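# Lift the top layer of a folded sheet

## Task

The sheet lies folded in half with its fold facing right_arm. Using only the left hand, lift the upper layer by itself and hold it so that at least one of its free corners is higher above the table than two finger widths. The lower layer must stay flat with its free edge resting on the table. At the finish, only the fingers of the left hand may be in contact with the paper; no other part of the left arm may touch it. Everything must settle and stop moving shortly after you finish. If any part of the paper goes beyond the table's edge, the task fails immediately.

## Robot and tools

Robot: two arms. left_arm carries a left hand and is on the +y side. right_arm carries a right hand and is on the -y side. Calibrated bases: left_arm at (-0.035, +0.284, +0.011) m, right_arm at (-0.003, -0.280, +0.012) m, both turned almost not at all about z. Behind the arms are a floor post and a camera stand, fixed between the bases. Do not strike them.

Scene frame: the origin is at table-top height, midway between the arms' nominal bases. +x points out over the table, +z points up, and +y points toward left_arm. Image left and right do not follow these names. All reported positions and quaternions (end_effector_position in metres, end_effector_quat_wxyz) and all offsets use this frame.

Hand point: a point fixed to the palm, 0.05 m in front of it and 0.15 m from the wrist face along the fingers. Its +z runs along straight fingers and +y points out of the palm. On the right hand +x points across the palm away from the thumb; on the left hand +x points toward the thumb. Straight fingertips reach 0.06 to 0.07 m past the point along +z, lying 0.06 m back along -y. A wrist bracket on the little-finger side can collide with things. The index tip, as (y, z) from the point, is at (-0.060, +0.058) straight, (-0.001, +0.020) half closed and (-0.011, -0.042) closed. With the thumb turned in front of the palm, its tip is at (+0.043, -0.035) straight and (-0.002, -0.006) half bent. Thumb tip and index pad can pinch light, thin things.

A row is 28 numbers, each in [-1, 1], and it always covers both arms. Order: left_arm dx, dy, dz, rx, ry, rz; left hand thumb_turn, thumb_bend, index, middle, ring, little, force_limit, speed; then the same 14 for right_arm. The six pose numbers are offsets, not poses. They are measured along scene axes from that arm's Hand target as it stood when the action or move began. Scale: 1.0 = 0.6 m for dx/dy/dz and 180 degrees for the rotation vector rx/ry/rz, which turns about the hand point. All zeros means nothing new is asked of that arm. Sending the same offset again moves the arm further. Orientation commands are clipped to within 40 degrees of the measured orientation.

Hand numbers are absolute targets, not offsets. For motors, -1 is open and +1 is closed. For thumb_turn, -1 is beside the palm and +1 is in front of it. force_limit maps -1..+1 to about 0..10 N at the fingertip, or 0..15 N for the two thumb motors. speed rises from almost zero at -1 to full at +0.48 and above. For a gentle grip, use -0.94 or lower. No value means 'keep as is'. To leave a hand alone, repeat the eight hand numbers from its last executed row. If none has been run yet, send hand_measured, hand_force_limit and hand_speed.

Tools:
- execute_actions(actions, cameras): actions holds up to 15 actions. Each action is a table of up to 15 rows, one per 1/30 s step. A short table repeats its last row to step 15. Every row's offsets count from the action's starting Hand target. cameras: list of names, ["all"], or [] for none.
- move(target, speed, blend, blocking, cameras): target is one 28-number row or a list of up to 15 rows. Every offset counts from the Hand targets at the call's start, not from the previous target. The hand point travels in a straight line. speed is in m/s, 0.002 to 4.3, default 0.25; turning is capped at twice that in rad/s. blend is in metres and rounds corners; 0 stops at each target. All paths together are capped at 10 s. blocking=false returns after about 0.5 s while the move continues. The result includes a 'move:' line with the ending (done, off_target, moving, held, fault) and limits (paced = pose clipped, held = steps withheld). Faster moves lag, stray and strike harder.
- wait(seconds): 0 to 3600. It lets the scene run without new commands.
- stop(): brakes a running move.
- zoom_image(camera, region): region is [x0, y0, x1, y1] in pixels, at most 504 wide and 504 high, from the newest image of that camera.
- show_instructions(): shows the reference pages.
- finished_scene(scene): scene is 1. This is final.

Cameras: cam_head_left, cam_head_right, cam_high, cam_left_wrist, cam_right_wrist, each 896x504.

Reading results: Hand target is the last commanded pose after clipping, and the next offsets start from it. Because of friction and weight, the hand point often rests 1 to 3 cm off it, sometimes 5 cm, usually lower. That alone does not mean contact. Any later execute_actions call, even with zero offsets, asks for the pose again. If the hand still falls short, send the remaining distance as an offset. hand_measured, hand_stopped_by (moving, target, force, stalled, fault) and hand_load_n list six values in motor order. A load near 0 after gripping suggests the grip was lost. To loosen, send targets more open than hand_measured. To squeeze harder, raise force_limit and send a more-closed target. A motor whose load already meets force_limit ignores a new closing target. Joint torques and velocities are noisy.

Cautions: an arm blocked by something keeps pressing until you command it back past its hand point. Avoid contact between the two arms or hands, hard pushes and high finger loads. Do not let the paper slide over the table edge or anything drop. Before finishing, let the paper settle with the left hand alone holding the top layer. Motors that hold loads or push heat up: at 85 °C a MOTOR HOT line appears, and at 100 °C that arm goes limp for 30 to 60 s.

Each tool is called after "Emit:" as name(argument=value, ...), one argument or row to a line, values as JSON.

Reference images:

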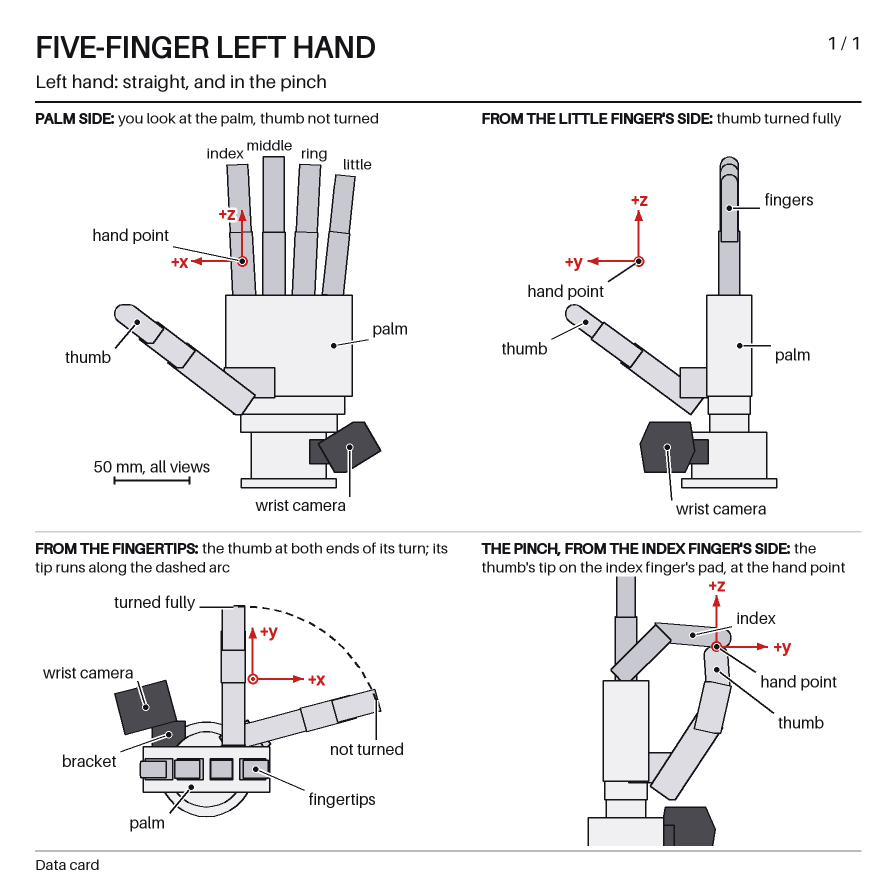

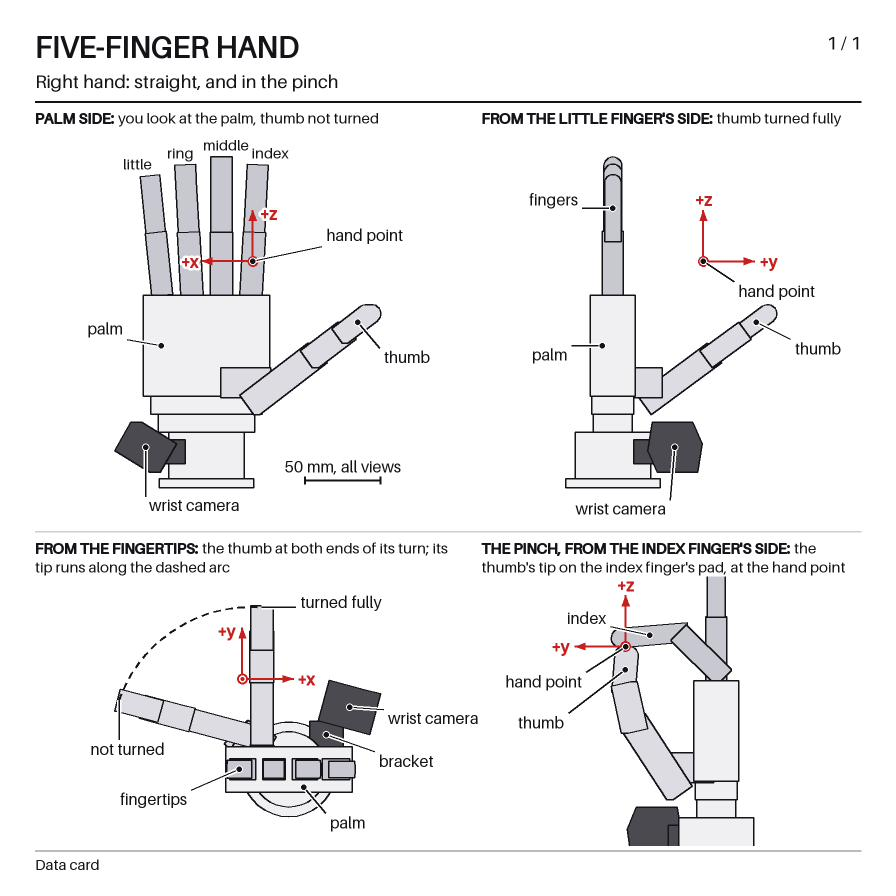

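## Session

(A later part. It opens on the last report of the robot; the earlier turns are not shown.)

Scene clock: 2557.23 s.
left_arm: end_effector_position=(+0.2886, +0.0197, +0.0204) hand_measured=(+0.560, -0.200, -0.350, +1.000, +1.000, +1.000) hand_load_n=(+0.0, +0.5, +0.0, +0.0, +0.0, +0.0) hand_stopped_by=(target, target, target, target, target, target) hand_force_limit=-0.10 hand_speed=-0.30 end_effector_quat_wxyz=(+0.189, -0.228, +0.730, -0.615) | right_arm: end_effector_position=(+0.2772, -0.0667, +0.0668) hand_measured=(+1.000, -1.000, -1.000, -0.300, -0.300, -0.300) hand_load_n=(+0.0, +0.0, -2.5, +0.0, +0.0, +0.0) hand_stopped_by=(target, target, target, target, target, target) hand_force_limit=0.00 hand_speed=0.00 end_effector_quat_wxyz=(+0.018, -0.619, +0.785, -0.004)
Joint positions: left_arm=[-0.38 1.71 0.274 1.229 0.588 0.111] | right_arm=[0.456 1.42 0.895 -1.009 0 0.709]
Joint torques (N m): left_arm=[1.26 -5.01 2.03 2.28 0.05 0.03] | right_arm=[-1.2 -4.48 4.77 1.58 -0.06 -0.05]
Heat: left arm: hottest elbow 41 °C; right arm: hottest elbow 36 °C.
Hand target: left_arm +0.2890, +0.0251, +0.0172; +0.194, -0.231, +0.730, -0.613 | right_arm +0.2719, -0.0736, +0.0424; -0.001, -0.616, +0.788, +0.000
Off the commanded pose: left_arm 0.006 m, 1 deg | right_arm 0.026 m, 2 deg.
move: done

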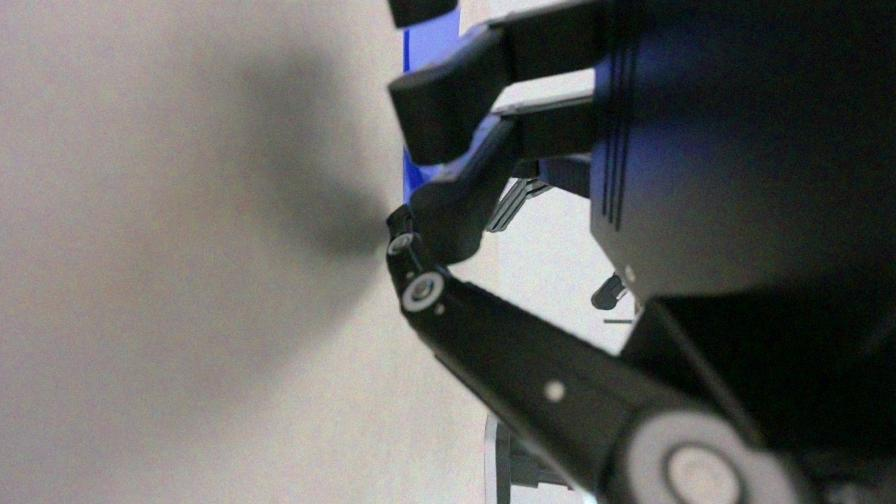

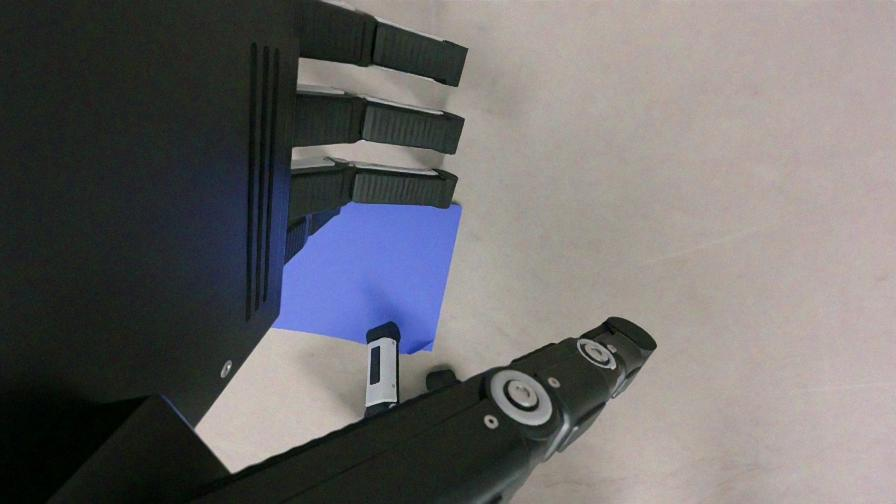

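Emit:
move(
  target=[0.0167, -0.0385, 0.0065, 0, 0, 0, 0.56, -0.2, -0.35, 1, 1, 1, -0.1, -0.3, 0, 0, 0, 0, 0, 0, 1, -1, -1, -0.3, -0.3, -0.3, 0, 0],
  speed=0.03,
  cameras=["cam_left_wrist", "cam_right_wrist"],
)

Emit:
zoom_image(
  camera="cam_left_wrist",
  region=[340, 60, 500, 280],
)

Emit:
zoom_image(
  camera="cam_right_wrist",
  region=[340, 280, 480, 400],
)

Scene clock: 2567.93 s.
left_arm: end_effector_position=(+0.2953, +0.0098, +0.0206) hand_measured=(+0.560, -0.200, -0.350, +1.000, +1.000, +1.000) hand_load_n=(+0.0, +0.0, +0.0, +0.0, +0.0, +0.0) hand_stopped_by=(target, target, target, target, target, target) hand_force_limit=-0.10 hand_speed=-0.30 end_effector_quat_wxyz=(+0.198, -0.233, +0.730, -0.611) | right_arm: end_effector_position=(+0.2772, -0.0667, +0.0668) hand_measured=(+1.000, -1.000, -1.000, -0.300, -0.300, -0.300) hand_load_n=(+0.0, +0.0, -3.0, +0.0, +0.0, +0.0) hand_stopped_by=(target, target, target, target, target, target) hand_force_limit=0.00 hand_speed=0.00 end_effector_quat_wxyz=(+0.018, -0.619, +0.785, -0.004)
Joint positions: left_arm=[-0.418 1.71 0.294 1.212 0.53 0.109] | right_arm=[0.456 1.42 0.895 -1.009 0 0.709]
Joint torques (N m): left_arm=[-1.32 -5.42 4.3 1.42 -0.12 -0.12] | right_arm=[-1.14 -4.54 4.77 1.58 -0.05 -0.05]
Heat: left arm: hottest elbow 40 °C; right arm: hottest elbow 36 °C.
Hand target: left_arm +0.2989, +0.0020, +0.0210; +0.193, -0.230, +0.730, -0.613 | right_arm +0.2719, -0.0736, +0.0424; -0.001, -0.616, +0.788, +0.000
Off the commanded pose: left_arm 0.009 m, 1 deg | right_arm 0.026 m, 2 deg.
move: done

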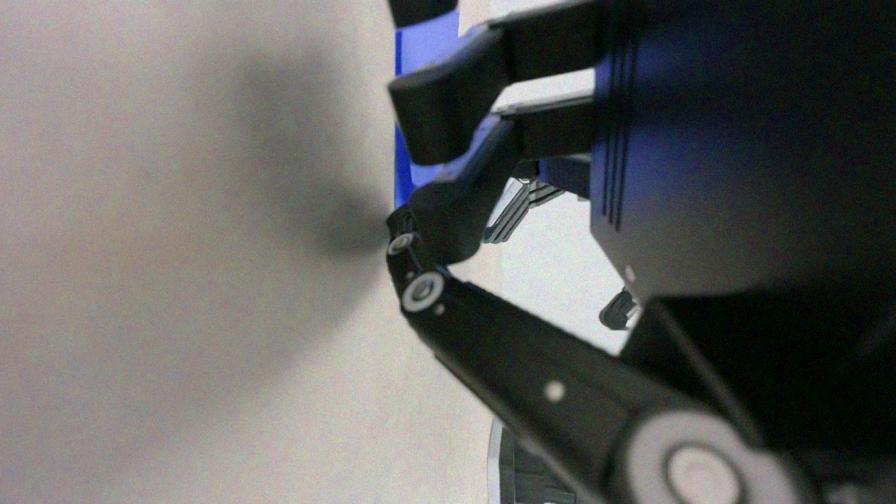

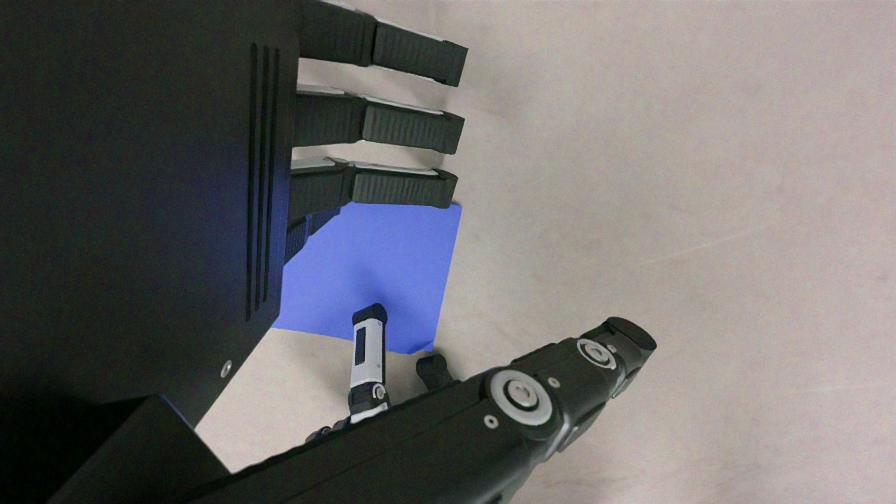

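Scaled by 2.291 from the camera's image (finer frame: 1280x720).

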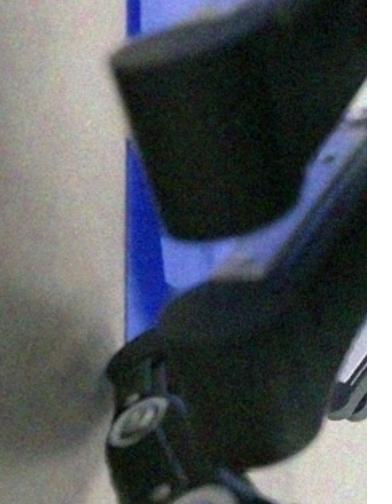

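Scaled by 3.600 from the camera's image (finer frame: 1280x720).

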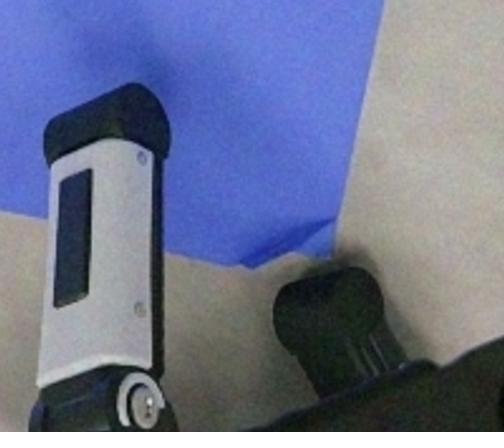

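Emit:
move(
  target=[0.007, -0.0115, 0.0, 0, 0, 0, 0.56, -0.2, -0.35, 1, 1, 1, -0.1, -0.3, 0, 0, 0, 0, 0, 0, 1, -1, -1, -0.3, -0.3, -0.3, 0, 0],
  speed=0.03,
  cameras=["cam_left_wrist", "cam_right_wrist"],
)

Emit:
zoom_image(
  camera="cam_left_wrist",
  region=[340, 60, 500, 280],
)

Emit:
zoom_image(
  camera="cam_right_wrist",
  region=[340, 280, 480, 400],
)

Scene clock: 2575.23 s.
left_arm: end_effector_position=(+0.3004, +0.0028, +0.0232) hand_measured=(+0.560, -0.200, -0.350, +1.000, +1.000, +1.000) hand_load_n=(+0.0, +0.0, +0.0, +0.0, +0.0, +0.0) hand_stopped_by=(target, target, target, target, target, target) hand_force_limit=-0.10 hand_speed=-0.30 end_effector_quat_wxyz=(+0.200, -0.231, +0.729, -0.612) | right_arm: end_effector_position=(+0.2772, -0.0667, +0.0668) hand_measured=(+1.000, -1.000, -1.000, -0.300, -0.300, -0.300) hand_load_n=(+0.0, +0.0, -3.0, +0.0, +0.5, +0.0) hand_stopped_by=(target, target, target, target, target, target) hand_force_limit=0.00 hand_speed=0.00 end_effector_quat_wxyz=(+0.018, -0.619, +0.785, -0.004)
Joint positions: left_arm=[-0.434 1.71 0.312 1.202 0.514 0.106] | right_arm=[0.456 1.42 0.895 -1.009 0 0.709]
Joint torques (N m): left_arm=[-1.2 -5.19 4.46 1.36 -0.13 -0.13] | right_arm=[-1.2 -4.48 4.75 1.58 -0.06 -0.04]
Heat: left arm: hottest elbow 40 °C; right arm: hottest elbow 36 °C.
Hand target: left_arm +0.3032, -0.0050, +0.0212; +0.194, -0.230, +0.730, -0.613 | right_arm +0.2719, -0.0736, +0.0424; -0.001, -0.616, +0.788, +0.000
Off the commanded pose: left_arm 0.008 m, 1 deg | right_arm 0.026 m, 2 deg.
move: done

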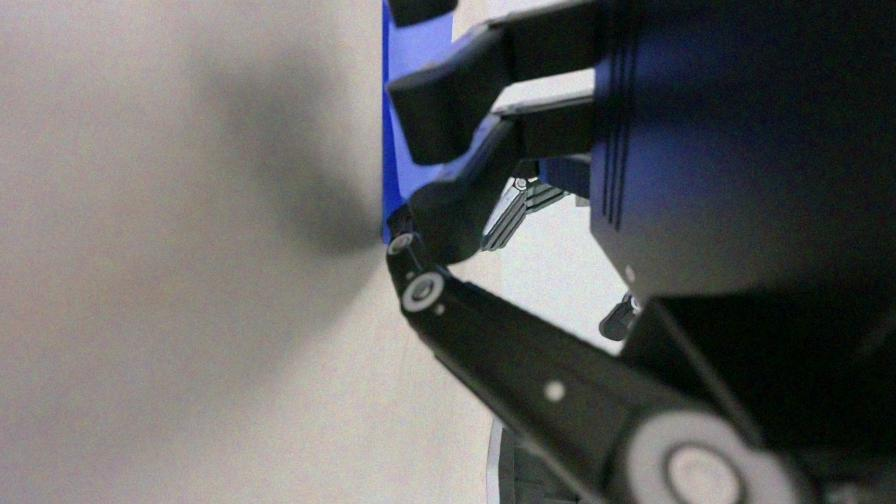

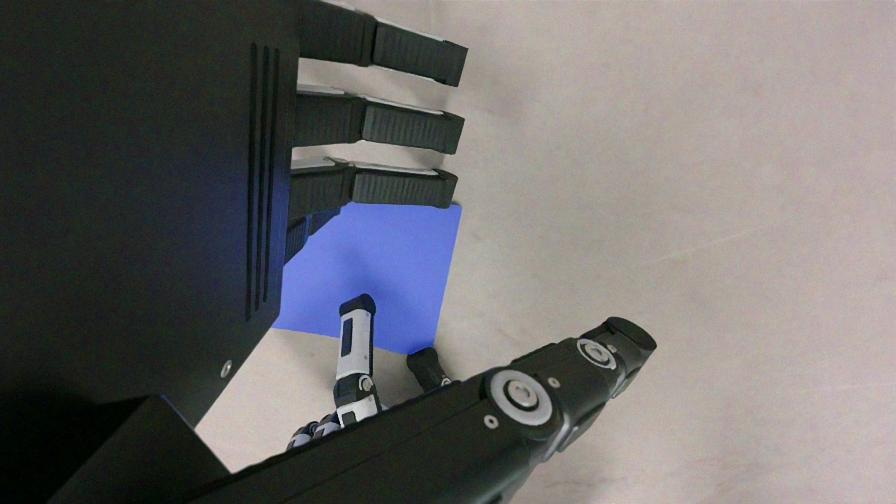

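Scaled by 2.291 from the camera's image (finer frame: 1280x720).

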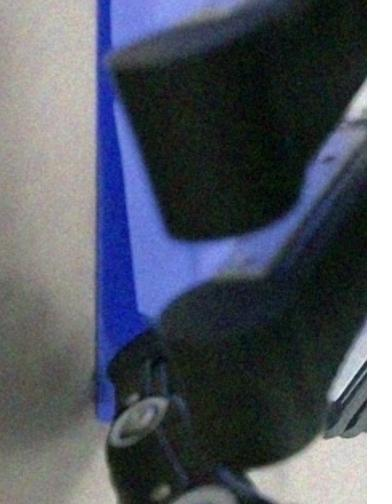

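Scaled by 3.600 from the camera's image (finer frame: 1280x720).

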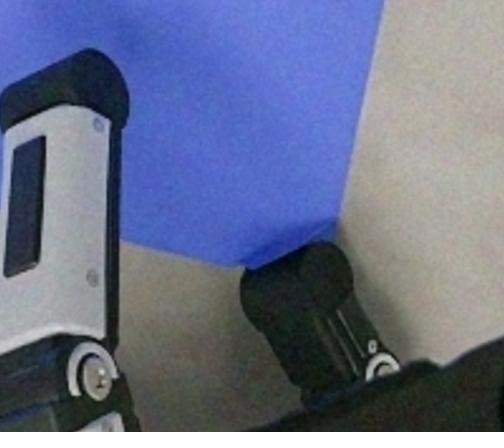

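Emit:
move(
  target=[0.0055, -0.008, -0.0055, 0, 0, 0, 0.56, -0.2, -0.35, 1, 1, 1, -0.1, -0.3, 0, 0, 0, 0, 0, 0, 1, -1, -1, -0.3, -0.3, -0.3, 0, 0],
  speed=0.03,
  cameras=["cam_left_wrist", "cam_right_wrist"],
)

Emit:
zoom_image(
  camera="cam_left_wrist",
  region=[340, 60, 500, 280],
)

Emit:
zoom_image(
  camera="cam_right_wrist",
  region=[340, 280, 480, 400],
)

Scene clock: 2584.13 s.
left_arm: end_effector_position=(+0.3033, -0.0014, +0.0191) hand_measured=(+0.560, -0.200, -0.350, +1.000, +1.000, +1.000) hand_load_n=(+0.0, -0.5, +0.0, +0.0, +0.0, +0.0) hand_stopped_by=(target, target, target, target, target, target) hand_force_limit=-0.10 hand_speed=-0.30 end_effector_quat_wxyz=(+0.198, -0.233, +0.730, -0.611) | right_arm: end_effector_position=(+0.2772, -0.0667, +0.0668) hand_measured=(+1.000, -1.000, -1.000, -0.300, -0.300, -0.300) hand_load_n=(+0.0, +0.0, -3.0, +0.0, +0.0, +0.0) hand_stopped_by=(target, target, target, target, target, target) hand_force_limit=0.00 hand_speed=0.00 end_effector_quat_wxyz=(+0.018, -0.619, +0.785, -0.004)
Joint positions: left_arm=[-0.443 1.73 0.326 1.202 0.504 0.103] | right_arm=[0.456 1.42 0.895 -1.009 0 0.709]
Joint torques (N m): left_arm=[-1.32 -5.19 4.44 1.76 -0.13 -0.1] | right_arm=[-1.14 -4.48 4.75 1.57 -0.06 -0.04]
Heat: left arm: hottest elbow 40 °C; right arm: hottest elbow 36 °C.
Hand target: left_arm +0.3065, -0.0097, +0.0178; +0.194, -0.230, +0.730, -0.613 | right_arm +0.2719, -0.0736, +0.0424; -0.001, -0.616, +0.788, +0.000
Off the commanded pose: left_arm 0.009 m, 1 deg | right_arm 0.026 m, 2 deg.
move: done

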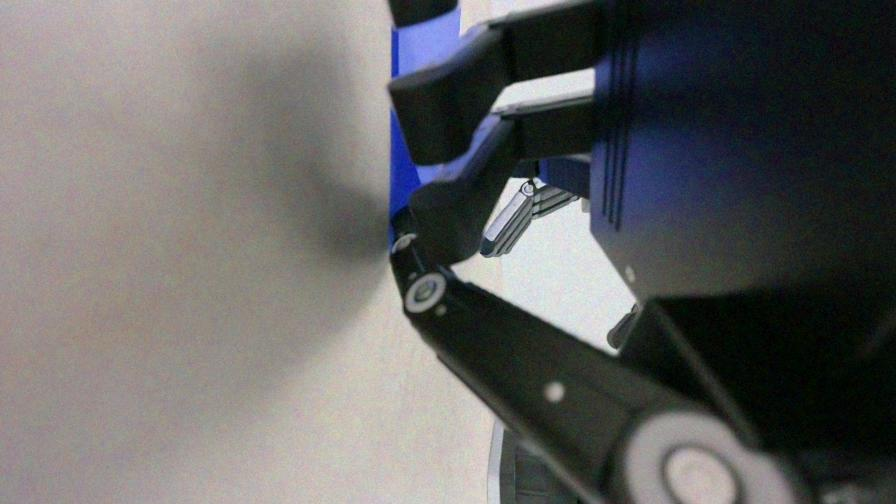

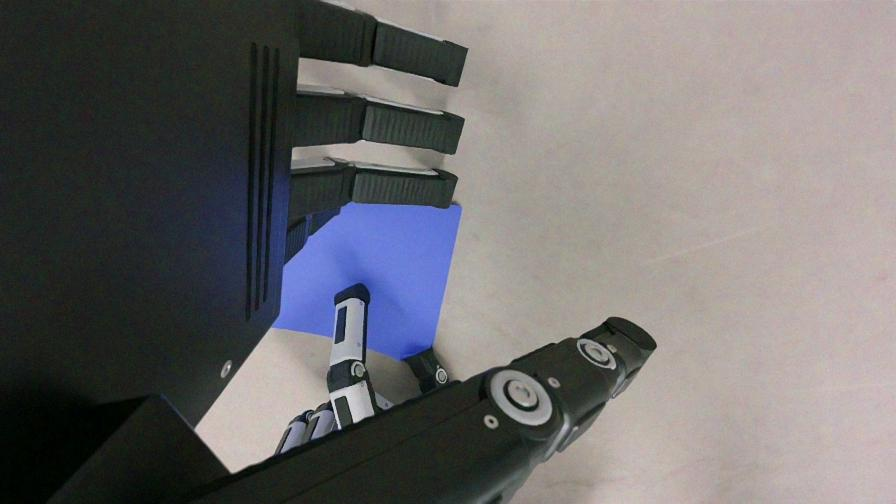

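Scaled by 2.291 from the camera's image (finer frame: 1280x720).

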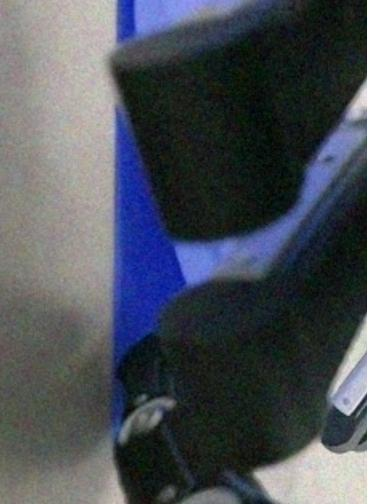

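Scaled by 3.600 from the camera's image (finer frame: 1280x720).

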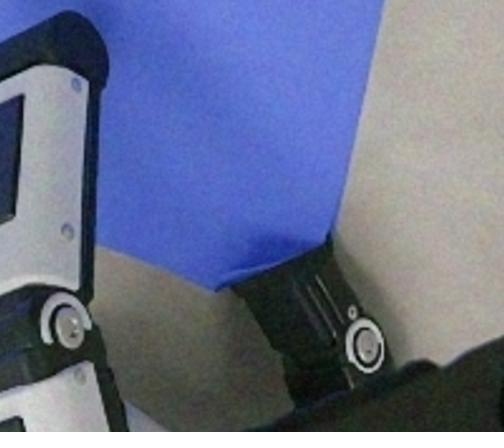

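Emit:
move(
  target=[0.0057, -0.0082, 0.003, 0, 0, 0, 0.56, -0.2, -0.35, 1, 1, 1, -0.1, -0.3, 0, 0, 0, 0, 0, 0, 1, -1, -1, -0.3, -0.3, -0.3, 0, 0],
  speed=0.03,
  cameras=["cam_left_wrist", "cam_right_wrist"],
)

Emit:
zoom_image(
  camera="cam_left_wrist",
  region=[340, 60, 500, 280],
)

Emit:
zoom_image(
  camera="cam_right_wrist",
  region=[340, 280, 480, 400],
)

Scene clock: 2593.30 s.
left_arm: end_effector_position=(+0.3068, -0.0065, +0.0209) hand_measured=(+0.560, -0.200, -0.350, +1.000, +1.000, +1.000) hand_load_n=(+0.0, +0.0, +0.0, +0.0, +0.0, +0.0) hand_stopped_by=(target, target, target, target, target, target) hand_force_limit=-0.10 hand_speed=-0.30 end_effector_quat_wxyz=(+0.199, -0.232, +0.729, -0.612) | right_arm: end_effector_position=(+0.2772, -0.0667, +0.0668) hand_measured=(+1.000, -1.000, -1.000, -0.300, -0.300, -0.300) hand_load_n=(+0.0, -0.5, -2.5, +0.0, +0.0, +0.0) hand_stopped_by=(target, target, target, target, target, target) hand_force_limit=0.00 hand_speed=0.00 end_effector_quat_wxyz=(+0.018, -0.619, +0.785, -0.004)
Joint positions: left_arm=[-0.454 1.73 0.339 1.195 0.494 0.101] | right_arm=[0.456 1.42 0.895 -1.009 0 0.709]
Joint torques (N m): left_arm=[-1.2 -5.54 4.56 1.44 -0.12 -0.11] | right_arm=[-1.14 -4.48 4.75 1.58 -0.05 -0.05]
Heat: left arm: hottest elbow 40 °C; right arm: hottest elbow 36 °C.
Hand target: left_arm +0.3098, -0.0146, +0.0195; +0.193, -0.231, +0.730, -0.613 | right_arm +0.2719, -0.0736, +0.0424; -0.001, -0.616, +0.788, +0.000
Off the commanded pose: left_arm 0.009 m, 1 deg | right_arm 0.026 m, 2 deg.
move: done

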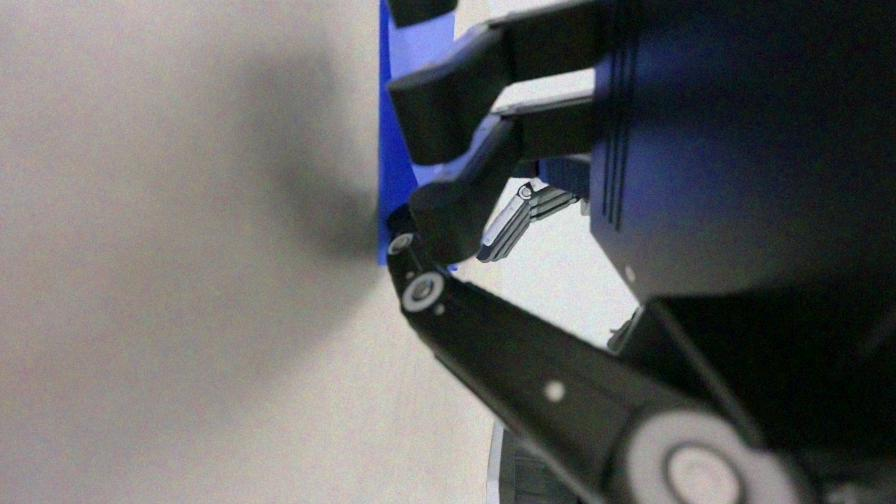

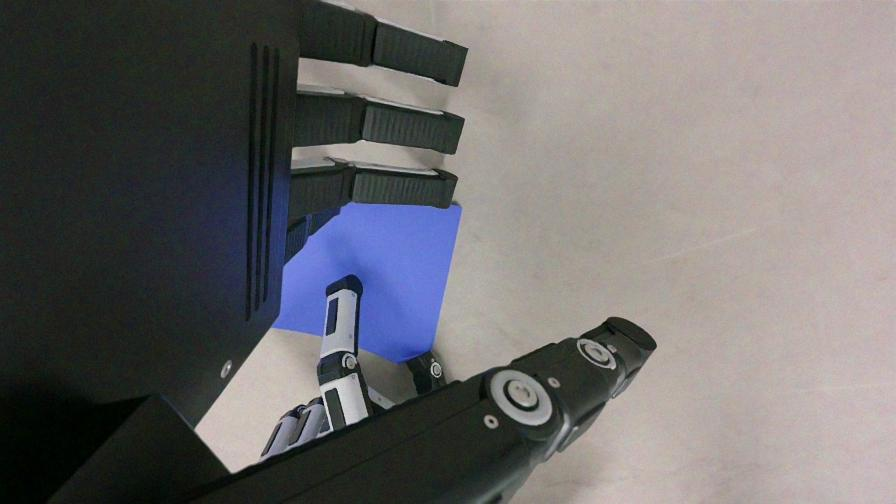

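Scaled by 2.291 from the camera's image (finer frame: 1280x720).

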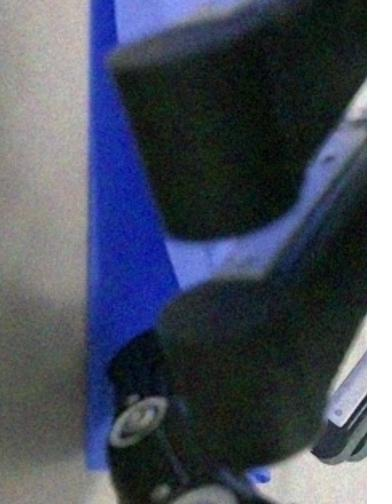

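Scaled by 3.600 from the camera's image (finer frame: 1280x720).

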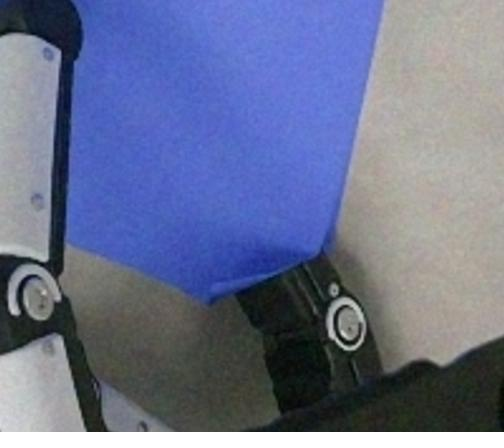

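Emit:
move(
  target=[0, 0, 0, 0, 0, 0, 0.56, -0.2, 0.1, 1, 1, 1, -0.4, -0.6, 0, 0, 0, 0, 0, 0, 1, -1, -1, -0.3, -0.3, -0.3, 0, 0],
  speed=0.03,
  cameras=["cam_left_wrist", "cam_right_wrist"],
)

Emit:
zoom_image(
  camera="cam_left_wrist",
  region=[340, 60, 500, 280],
)

Emit:
zoom_image(
  camera="cam_right_wrist",
  region=[340, 280, 480, 400],
)

Scene clock: 2606.03 s.
left_arm: end_effector_position=(+0.3068, -0.0065, +0.0209) hand_measured=(+0.560, -0.200, +0.100, +1.000, +1.000, +1.000) hand_load_n=(+0.0, +0.0, +0.0, +0.0, +0.0, +0.0) hand_stopped_by=(target, target, target, target, target, target) hand_force_limit=-0.40 hand_speed=-0.60 end_effector_quat_wxyz=(+0.199, -0.232, +0.729, -0.612) | right_arm: end_effector_position=(+0.2772, -0.0667, +0.0668) hand_measured=(+1.000, -1.000, -1.000, -0.300, -0.300, -0.300) hand_load_n=(+0.0, +0.0, -3.0, +0.0, +0.0, +0.0) hand_stopped_by=(target, target, target, target, target, target) hand_force_limit=0.00 hand_speed=0.00 end_effector_quat_wxyz=(+0.018, -0.619, +0.785, -0.004)
Joint positions: left_arm=[-0.454 1.73 0.339 1.195 0.494 0.101] | right_arm=[0.456 1.42 0.895 -1.009 0 0.709]
Joint torques (N m): left_arm=[-1.2 -5.54 4.6 1.39 -0.12 -0.12] | right_arm=[-1.2 -4.42 4.75 1.59 -0.06 -0.05]
Heat: left arm: hottest elbow 40 °C; right arm: hottest elbow 36 °C.
Hand target: left_arm +0.3098, -0.0146, +0.0195; +0.193, -0.231, +0.730, -0.613 | right_arm +0.2719, -0.0736, +0.0424; -0.001, -0.616, +0.788, +0.000
Off the commanded pose: left_arm 0.009 m, 1 deg | right_arm 0.026 m, 2 deg.
move: done

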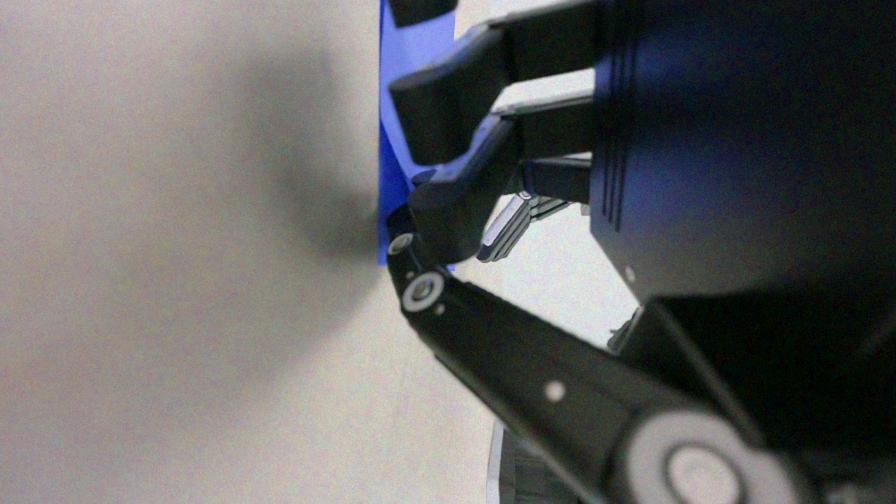

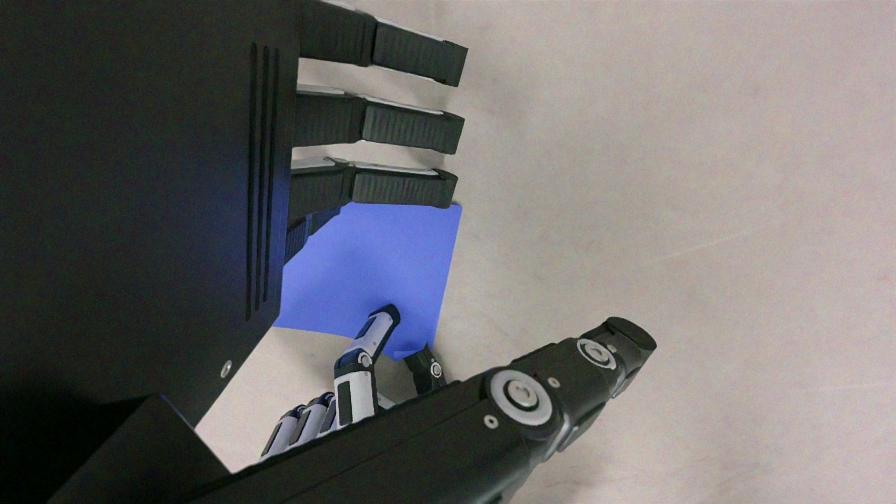

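Scaled by 2.291 from the camera's image (finer frame: 1280x720).

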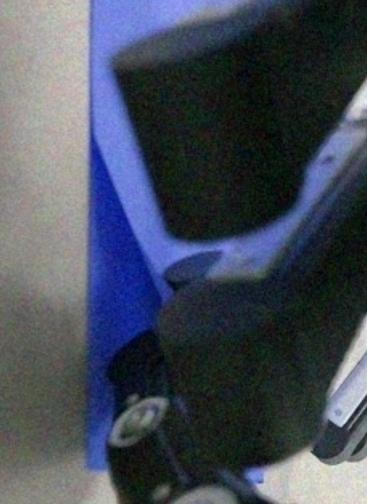

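Scaled by 3.600 from the camera's image (finer frame: 1280x720).

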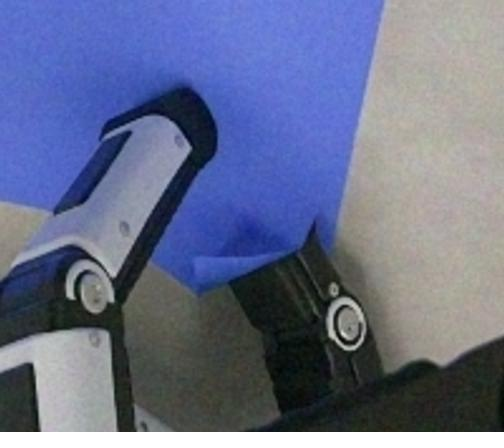

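Emit:
move(
  target=[0, 0, 0, 0, 0, 0, 0.56, -0.2, 0.2, 1, 1, 1, -0.4, -0.8, 0, 0, 0, 0, 0, 0, 1, -1, -1, -0.3, -0.3, -0.3, 0, 0],
  speed=0.03,
  cameras=["cam_left_wrist", "cam_right_wrist"],
)

Emit:
zoom_image(
  camera="cam_left_wrist",
  region=[340, 60, 500, 280],
)

Emit:
zoom_image(
  camera="cam_right_wrist",
  region=[340, 280, 480, 400],
)

Scene clock: 2612.40 s.
left_arm: end_effector_position=(+0.3068, -0.0065, +0.0209) hand_measured=(+0.560, -0.200, +0.200, +1.000, +1.000, +1.000) hand_load_n=(+0.0, +0.0, +0.0, +0.0, +0.0, +0.0) hand_stopped_by=(target, target, target, target, target, target) hand_force_limit=-0.40 hand_speed=-0.80 end_effector_quat_wxyz=(+0.199, -0.232, +0.729, -0.612) | right_arm: end_effector_position=(+0.2772, -0.0667, +0.0668) hand_measured=(+1.000, -1.000, -1.000, -0.300, -0.300, -0.300) hand_load_n=(+0.0, +0.0, -3.0, +0.0, +0.5, +0.0) hand_stopped_by=(target, target, target, target, target, target) hand_force_limit=0.00 hand_speed=0.00 end_effector_quat_wxyz=(+0.018, -0.619, +0.785, -0.004)
Joint positions: left_arm=[-0.454 1.73 0.339 1.195 0.494 0.101] | right_arm=[0.456 1.42 0.895 -1.009 0 0.709]
Joint torques (N m): left_arm=[-1.2 -5.54 4.57 1.39 -0.12 -0.11] | right_arm=[-1.08 -4.54 4.77 1.57 -0.06 -0.05]
Heat: left arm: hottest elbow 40 °C; right arm: hottest elbow 36 °C.
Hand target: left_arm +0.3098, -0.0146, +0.0195; +0.193, -0.231, +0.730, -0.613 | right_arm +0.2719, -0.0736, +0.0424; -0.001, -0.616, +0.788, +0.000
Off the commanded pose: left_arm 0.009 m, 1 deg | right_arm 0.026 m, 2 deg.
move: done

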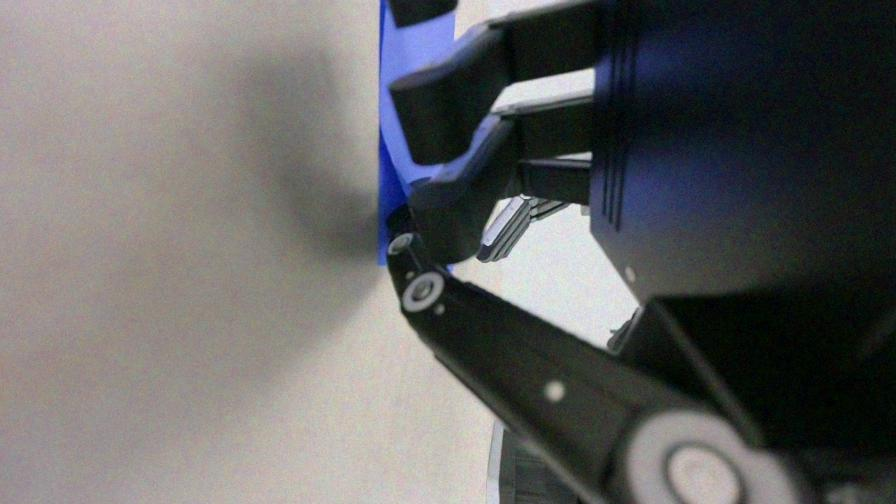

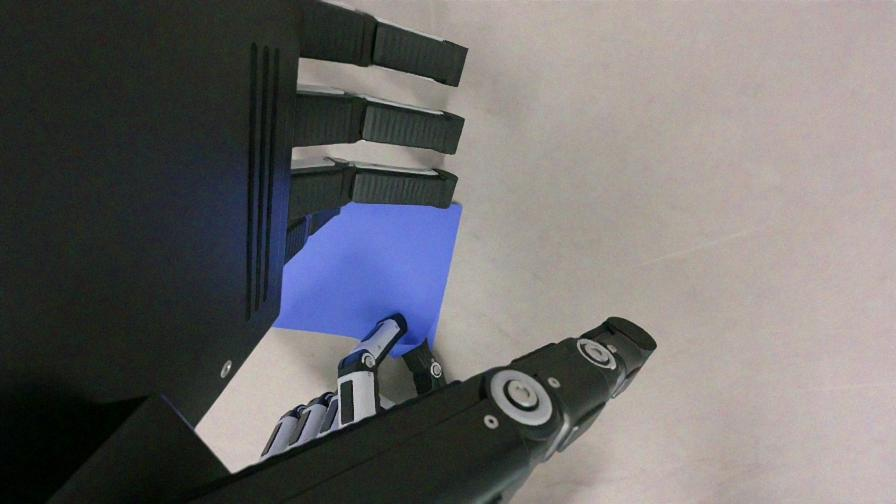

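Scaled by 2.291 from the camera's image (finer frame: 1280x720).

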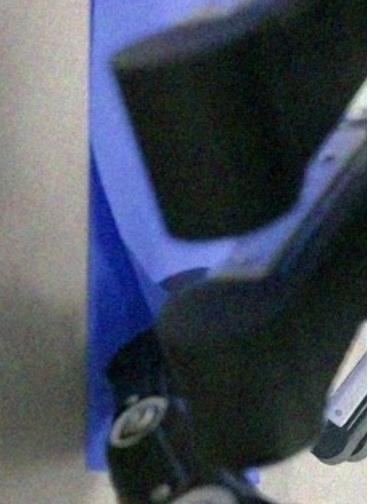

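Scaled by 3.600 from the camera's image (finer frame: 1280x720).

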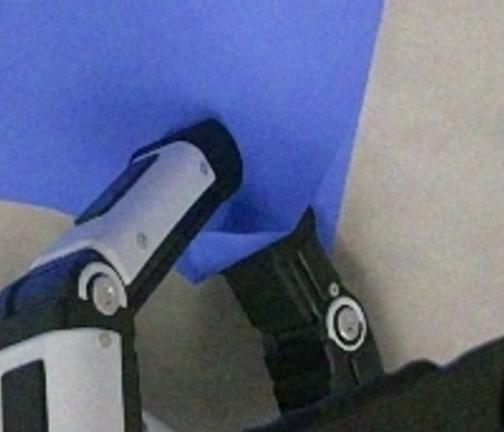

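Emit:
move(
  target=[0, 0, 0, 0, 0, 0, 0.56, -0.2, 0.4, 1, 1, 1, -0.2, -0.9, 0, 0, 0, 0, 0, 0, 1, -1, -1, -0.3, -0.3, -0.3, 0, 0],
  speed=0.03,
  cameras=["cam_left_wrist", "cam_right_wrist"],
)

Emit:
zoom_image(
  camera="cam_left_wrist",
  region=[340, 60, 500, 280],
)

Emit:
zoom_image(
  camera="cam_right_wrist",
  region=[340, 280, 480, 400],
)

Scene clock: 2620.90 s.
left_arm: end_effector_position=(+0.3074, -0.0069, +0.0213) hand_measured=(+0.560, -0.200, +0.282, +1.000, +1.000, +1.000) hand_load_n=(-0.5, +1.0, +5.0, +0.0, +0.0, +0.0) hand_stopped_by=(target, target, force, target, target, target) hand_force_limit=-0.20 hand_speed=-0.90 end_effector_quat_wxyz=(+0.200, -0.232, +0.729, -0.612) | right_arm: end_effector_position=(+0.2772, -0.0666, +0.0669) hand_measured=(+1.000, -1.000, -1.000, -0.300, -0.300, -0.300) hand_load_n=(+0.0, +0.0, -3.0, +0.0, +0.0, +0.0) hand_stopped_by=(target, target, target, target, target, target) hand_force_limit=0.00 hand_speed=0.00 end_effector_quat_wxyz=(+0.018, -0.619, +0.785, -0.003)
Joint positions: left_arm=[-0.454 1.73 0.34 1.195 0.494 0.101] | right_arm=[0.456 1.42 0.895 -1.009 0 0.709]
Joint torques (N m): left_arm=[-1.14 -5.54 4.46 1.42 -0.11 -0.12] | right_arm=[-1.2 -4.48 4.75 1.58 -0.05 -0.04]
Heat: left arm: hottest elbow 40 °C; right arm: hottest elbow 36 °C.
Hand target: left_arm +0.3098, -0.0147, +0.0196; +0.194, -0.230, +0.730, -0.613 | right_arm +0.2719, -0.0735, +0.0425; -0.001, -0.616, +0.788, +0.000
Off the commanded pose: left_arm 0.008 m, 1 deg | right_arm 0.026 m, 2 deg.
move: done

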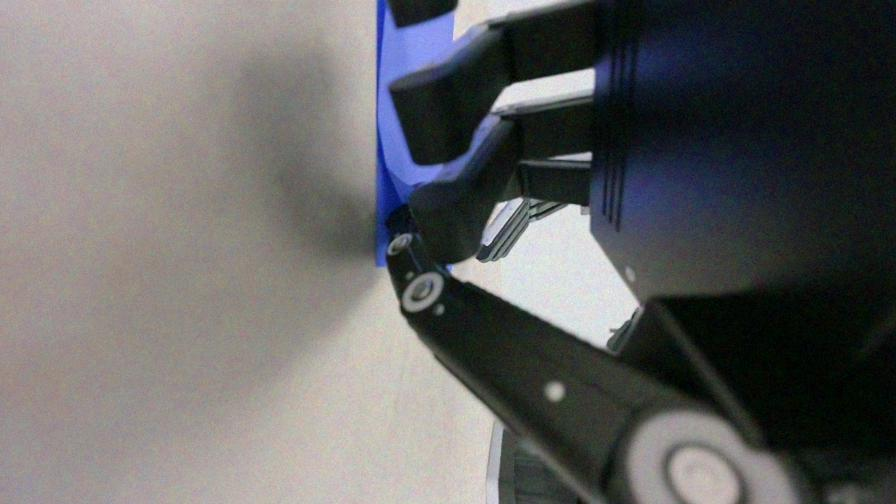

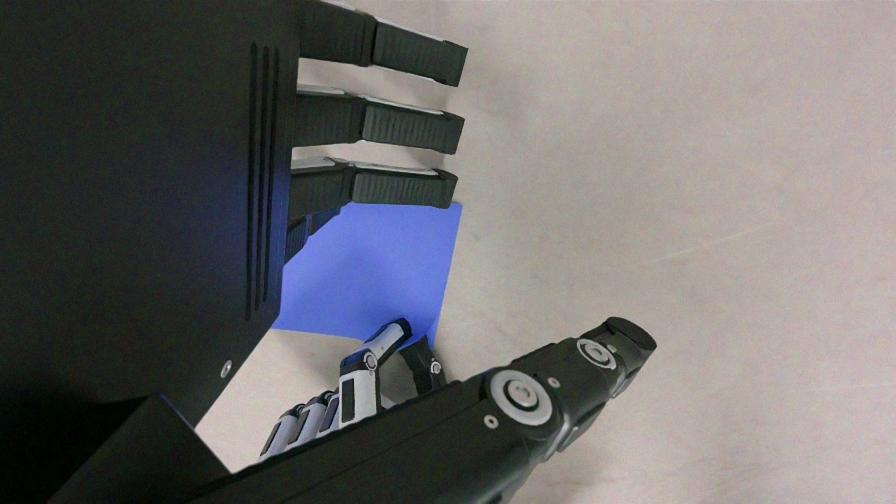

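Scaled by 2.291 from the camera's image (finer frame: 1280x720).

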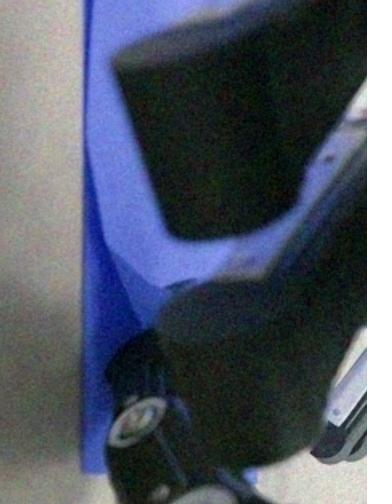

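Scaled by 3.600 from the camera's image (finer frame: 1280x720).

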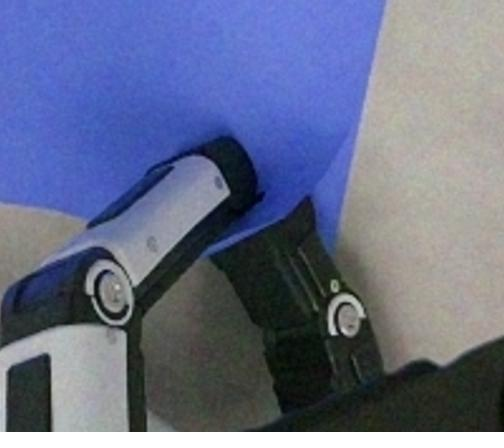

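Emit:
move(
  target=[0.0, 0.003, 0.03, 0, 0, 0, 0.56, -0.2, 0.4, 1, 1, 1, -0.2, -0.9, 0, 0, 0, 0, 0, 0, 1, -1, -1, -0.3, -0.3, -0.3, 0, 0],
  speed=0.04,
  cameras=["cam_left_wrist", "cam_right_wrist"],
)

Emit:
zoom_image(
  camera="cam_left_wrist",
  region=[320, 40, 500, 300],
)

Emit:
zoom_image(
  camera="cam_right_wrist",
  region=[320, 260, 480, 420],
)

Scene clock: 2630.83 s.
left_arm: end_effector_position=(+0.3066, -0.0068, +0.0312) hand_measured=(+0.560, -0.200, +0.282, +1.000, +1.000, +1.000) hand_load_n=(-0.5, +1.0, +5.5, +0.0, +0.0, +0.0) hand_stopped_by=(target, target, force, target, target, target) hand_force_limit=-0.20 hand_speed=-0.90 end_effector_quat_wxyz=(+0.194, -0.236, +0.732, -0.608) | right_arm: end_effector_position=(+0.2782, -0.0661, +0.0668) hand_measured=(+1.000, -1.000, -1.000, -0.300, -0.300, -0.300) hand_load_n=(+0.0, +0.0, -2.5, +0.0, +0.0, +0.0) hand_stopped_by=(target, target, target, target, target, target) hand_force_limit=0.00 hand_speed=0.00 end_effector_quat_wxyz=(+0.020, -0.619, +0.785, -0.004)
Joint positions: left_arm=[-0.454 1.663 0.342 1.11 0.495 0.098] | right_arm=[0.456 1.42 0.895 -1.004 0 0.708]
Joint torques (N m): left_arm=[-0.67 -6.95 4.62 1.31 0.07 -0.08] | right_arm=[-1.14 -4.6 4.78 1.39 -0.05 -0.04]
Heat: left arm: hottest elbow 40 °C; right arm: hottest elbow 36 °C.
Hand target: left_arm +0.3098, -0.0129, +0.0375; +0.193, -0.231, +0.730, -0.613 | right_arm +0.2719, -0.0736, +0.0424; -0.001, -0.616, +0.788, +0.000
Off the commanded pose: left_arm 0.009 m, 1 deg | right_arm 0.026 m, 2 deg.
move: done

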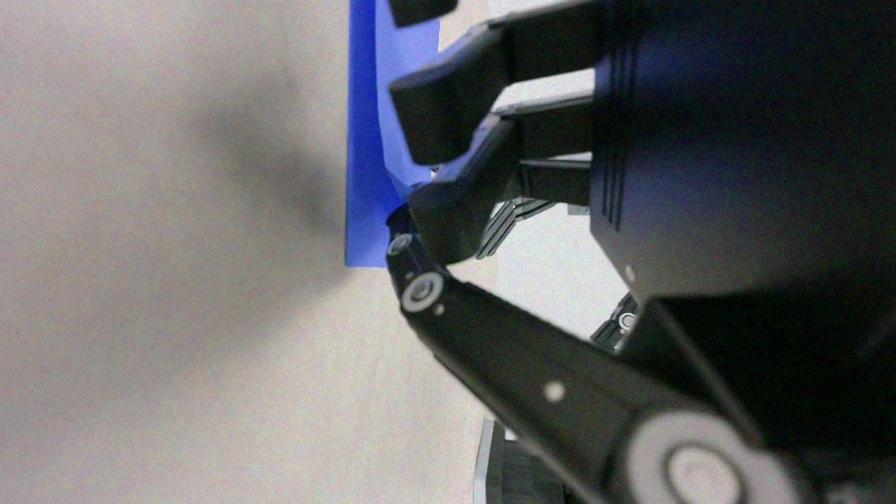

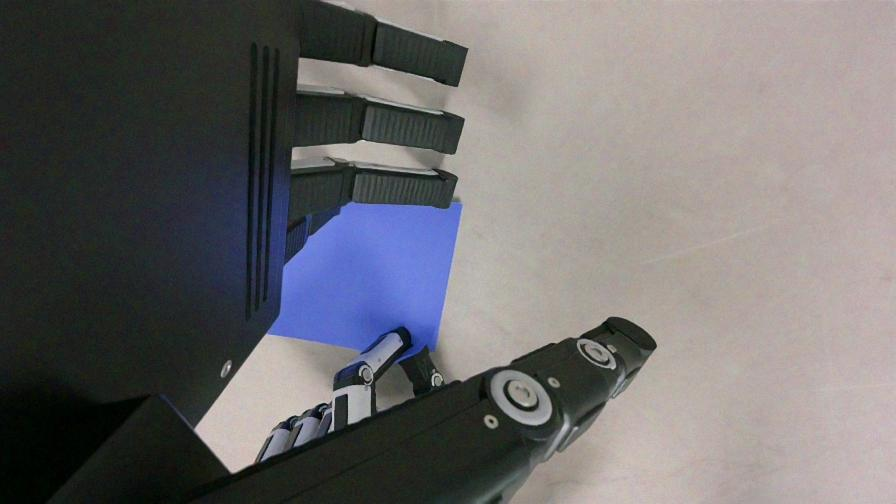

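Scaled by 1.938 from the camera's image (finer frame: 1280x720).

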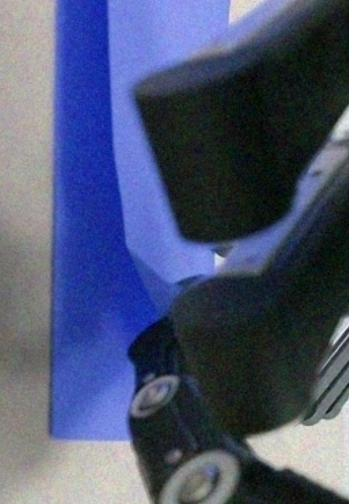

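Scaled by 3.150 from the camera's image (finer frame: 1280x720).

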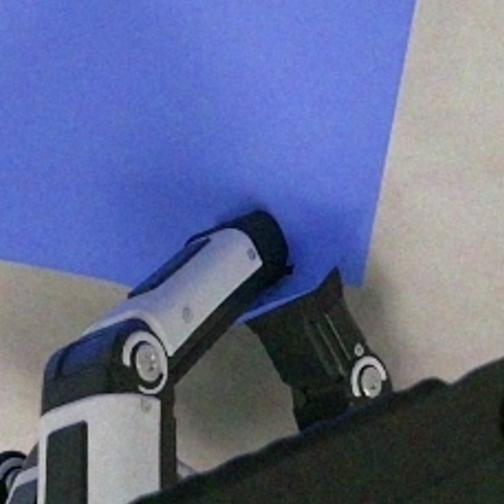

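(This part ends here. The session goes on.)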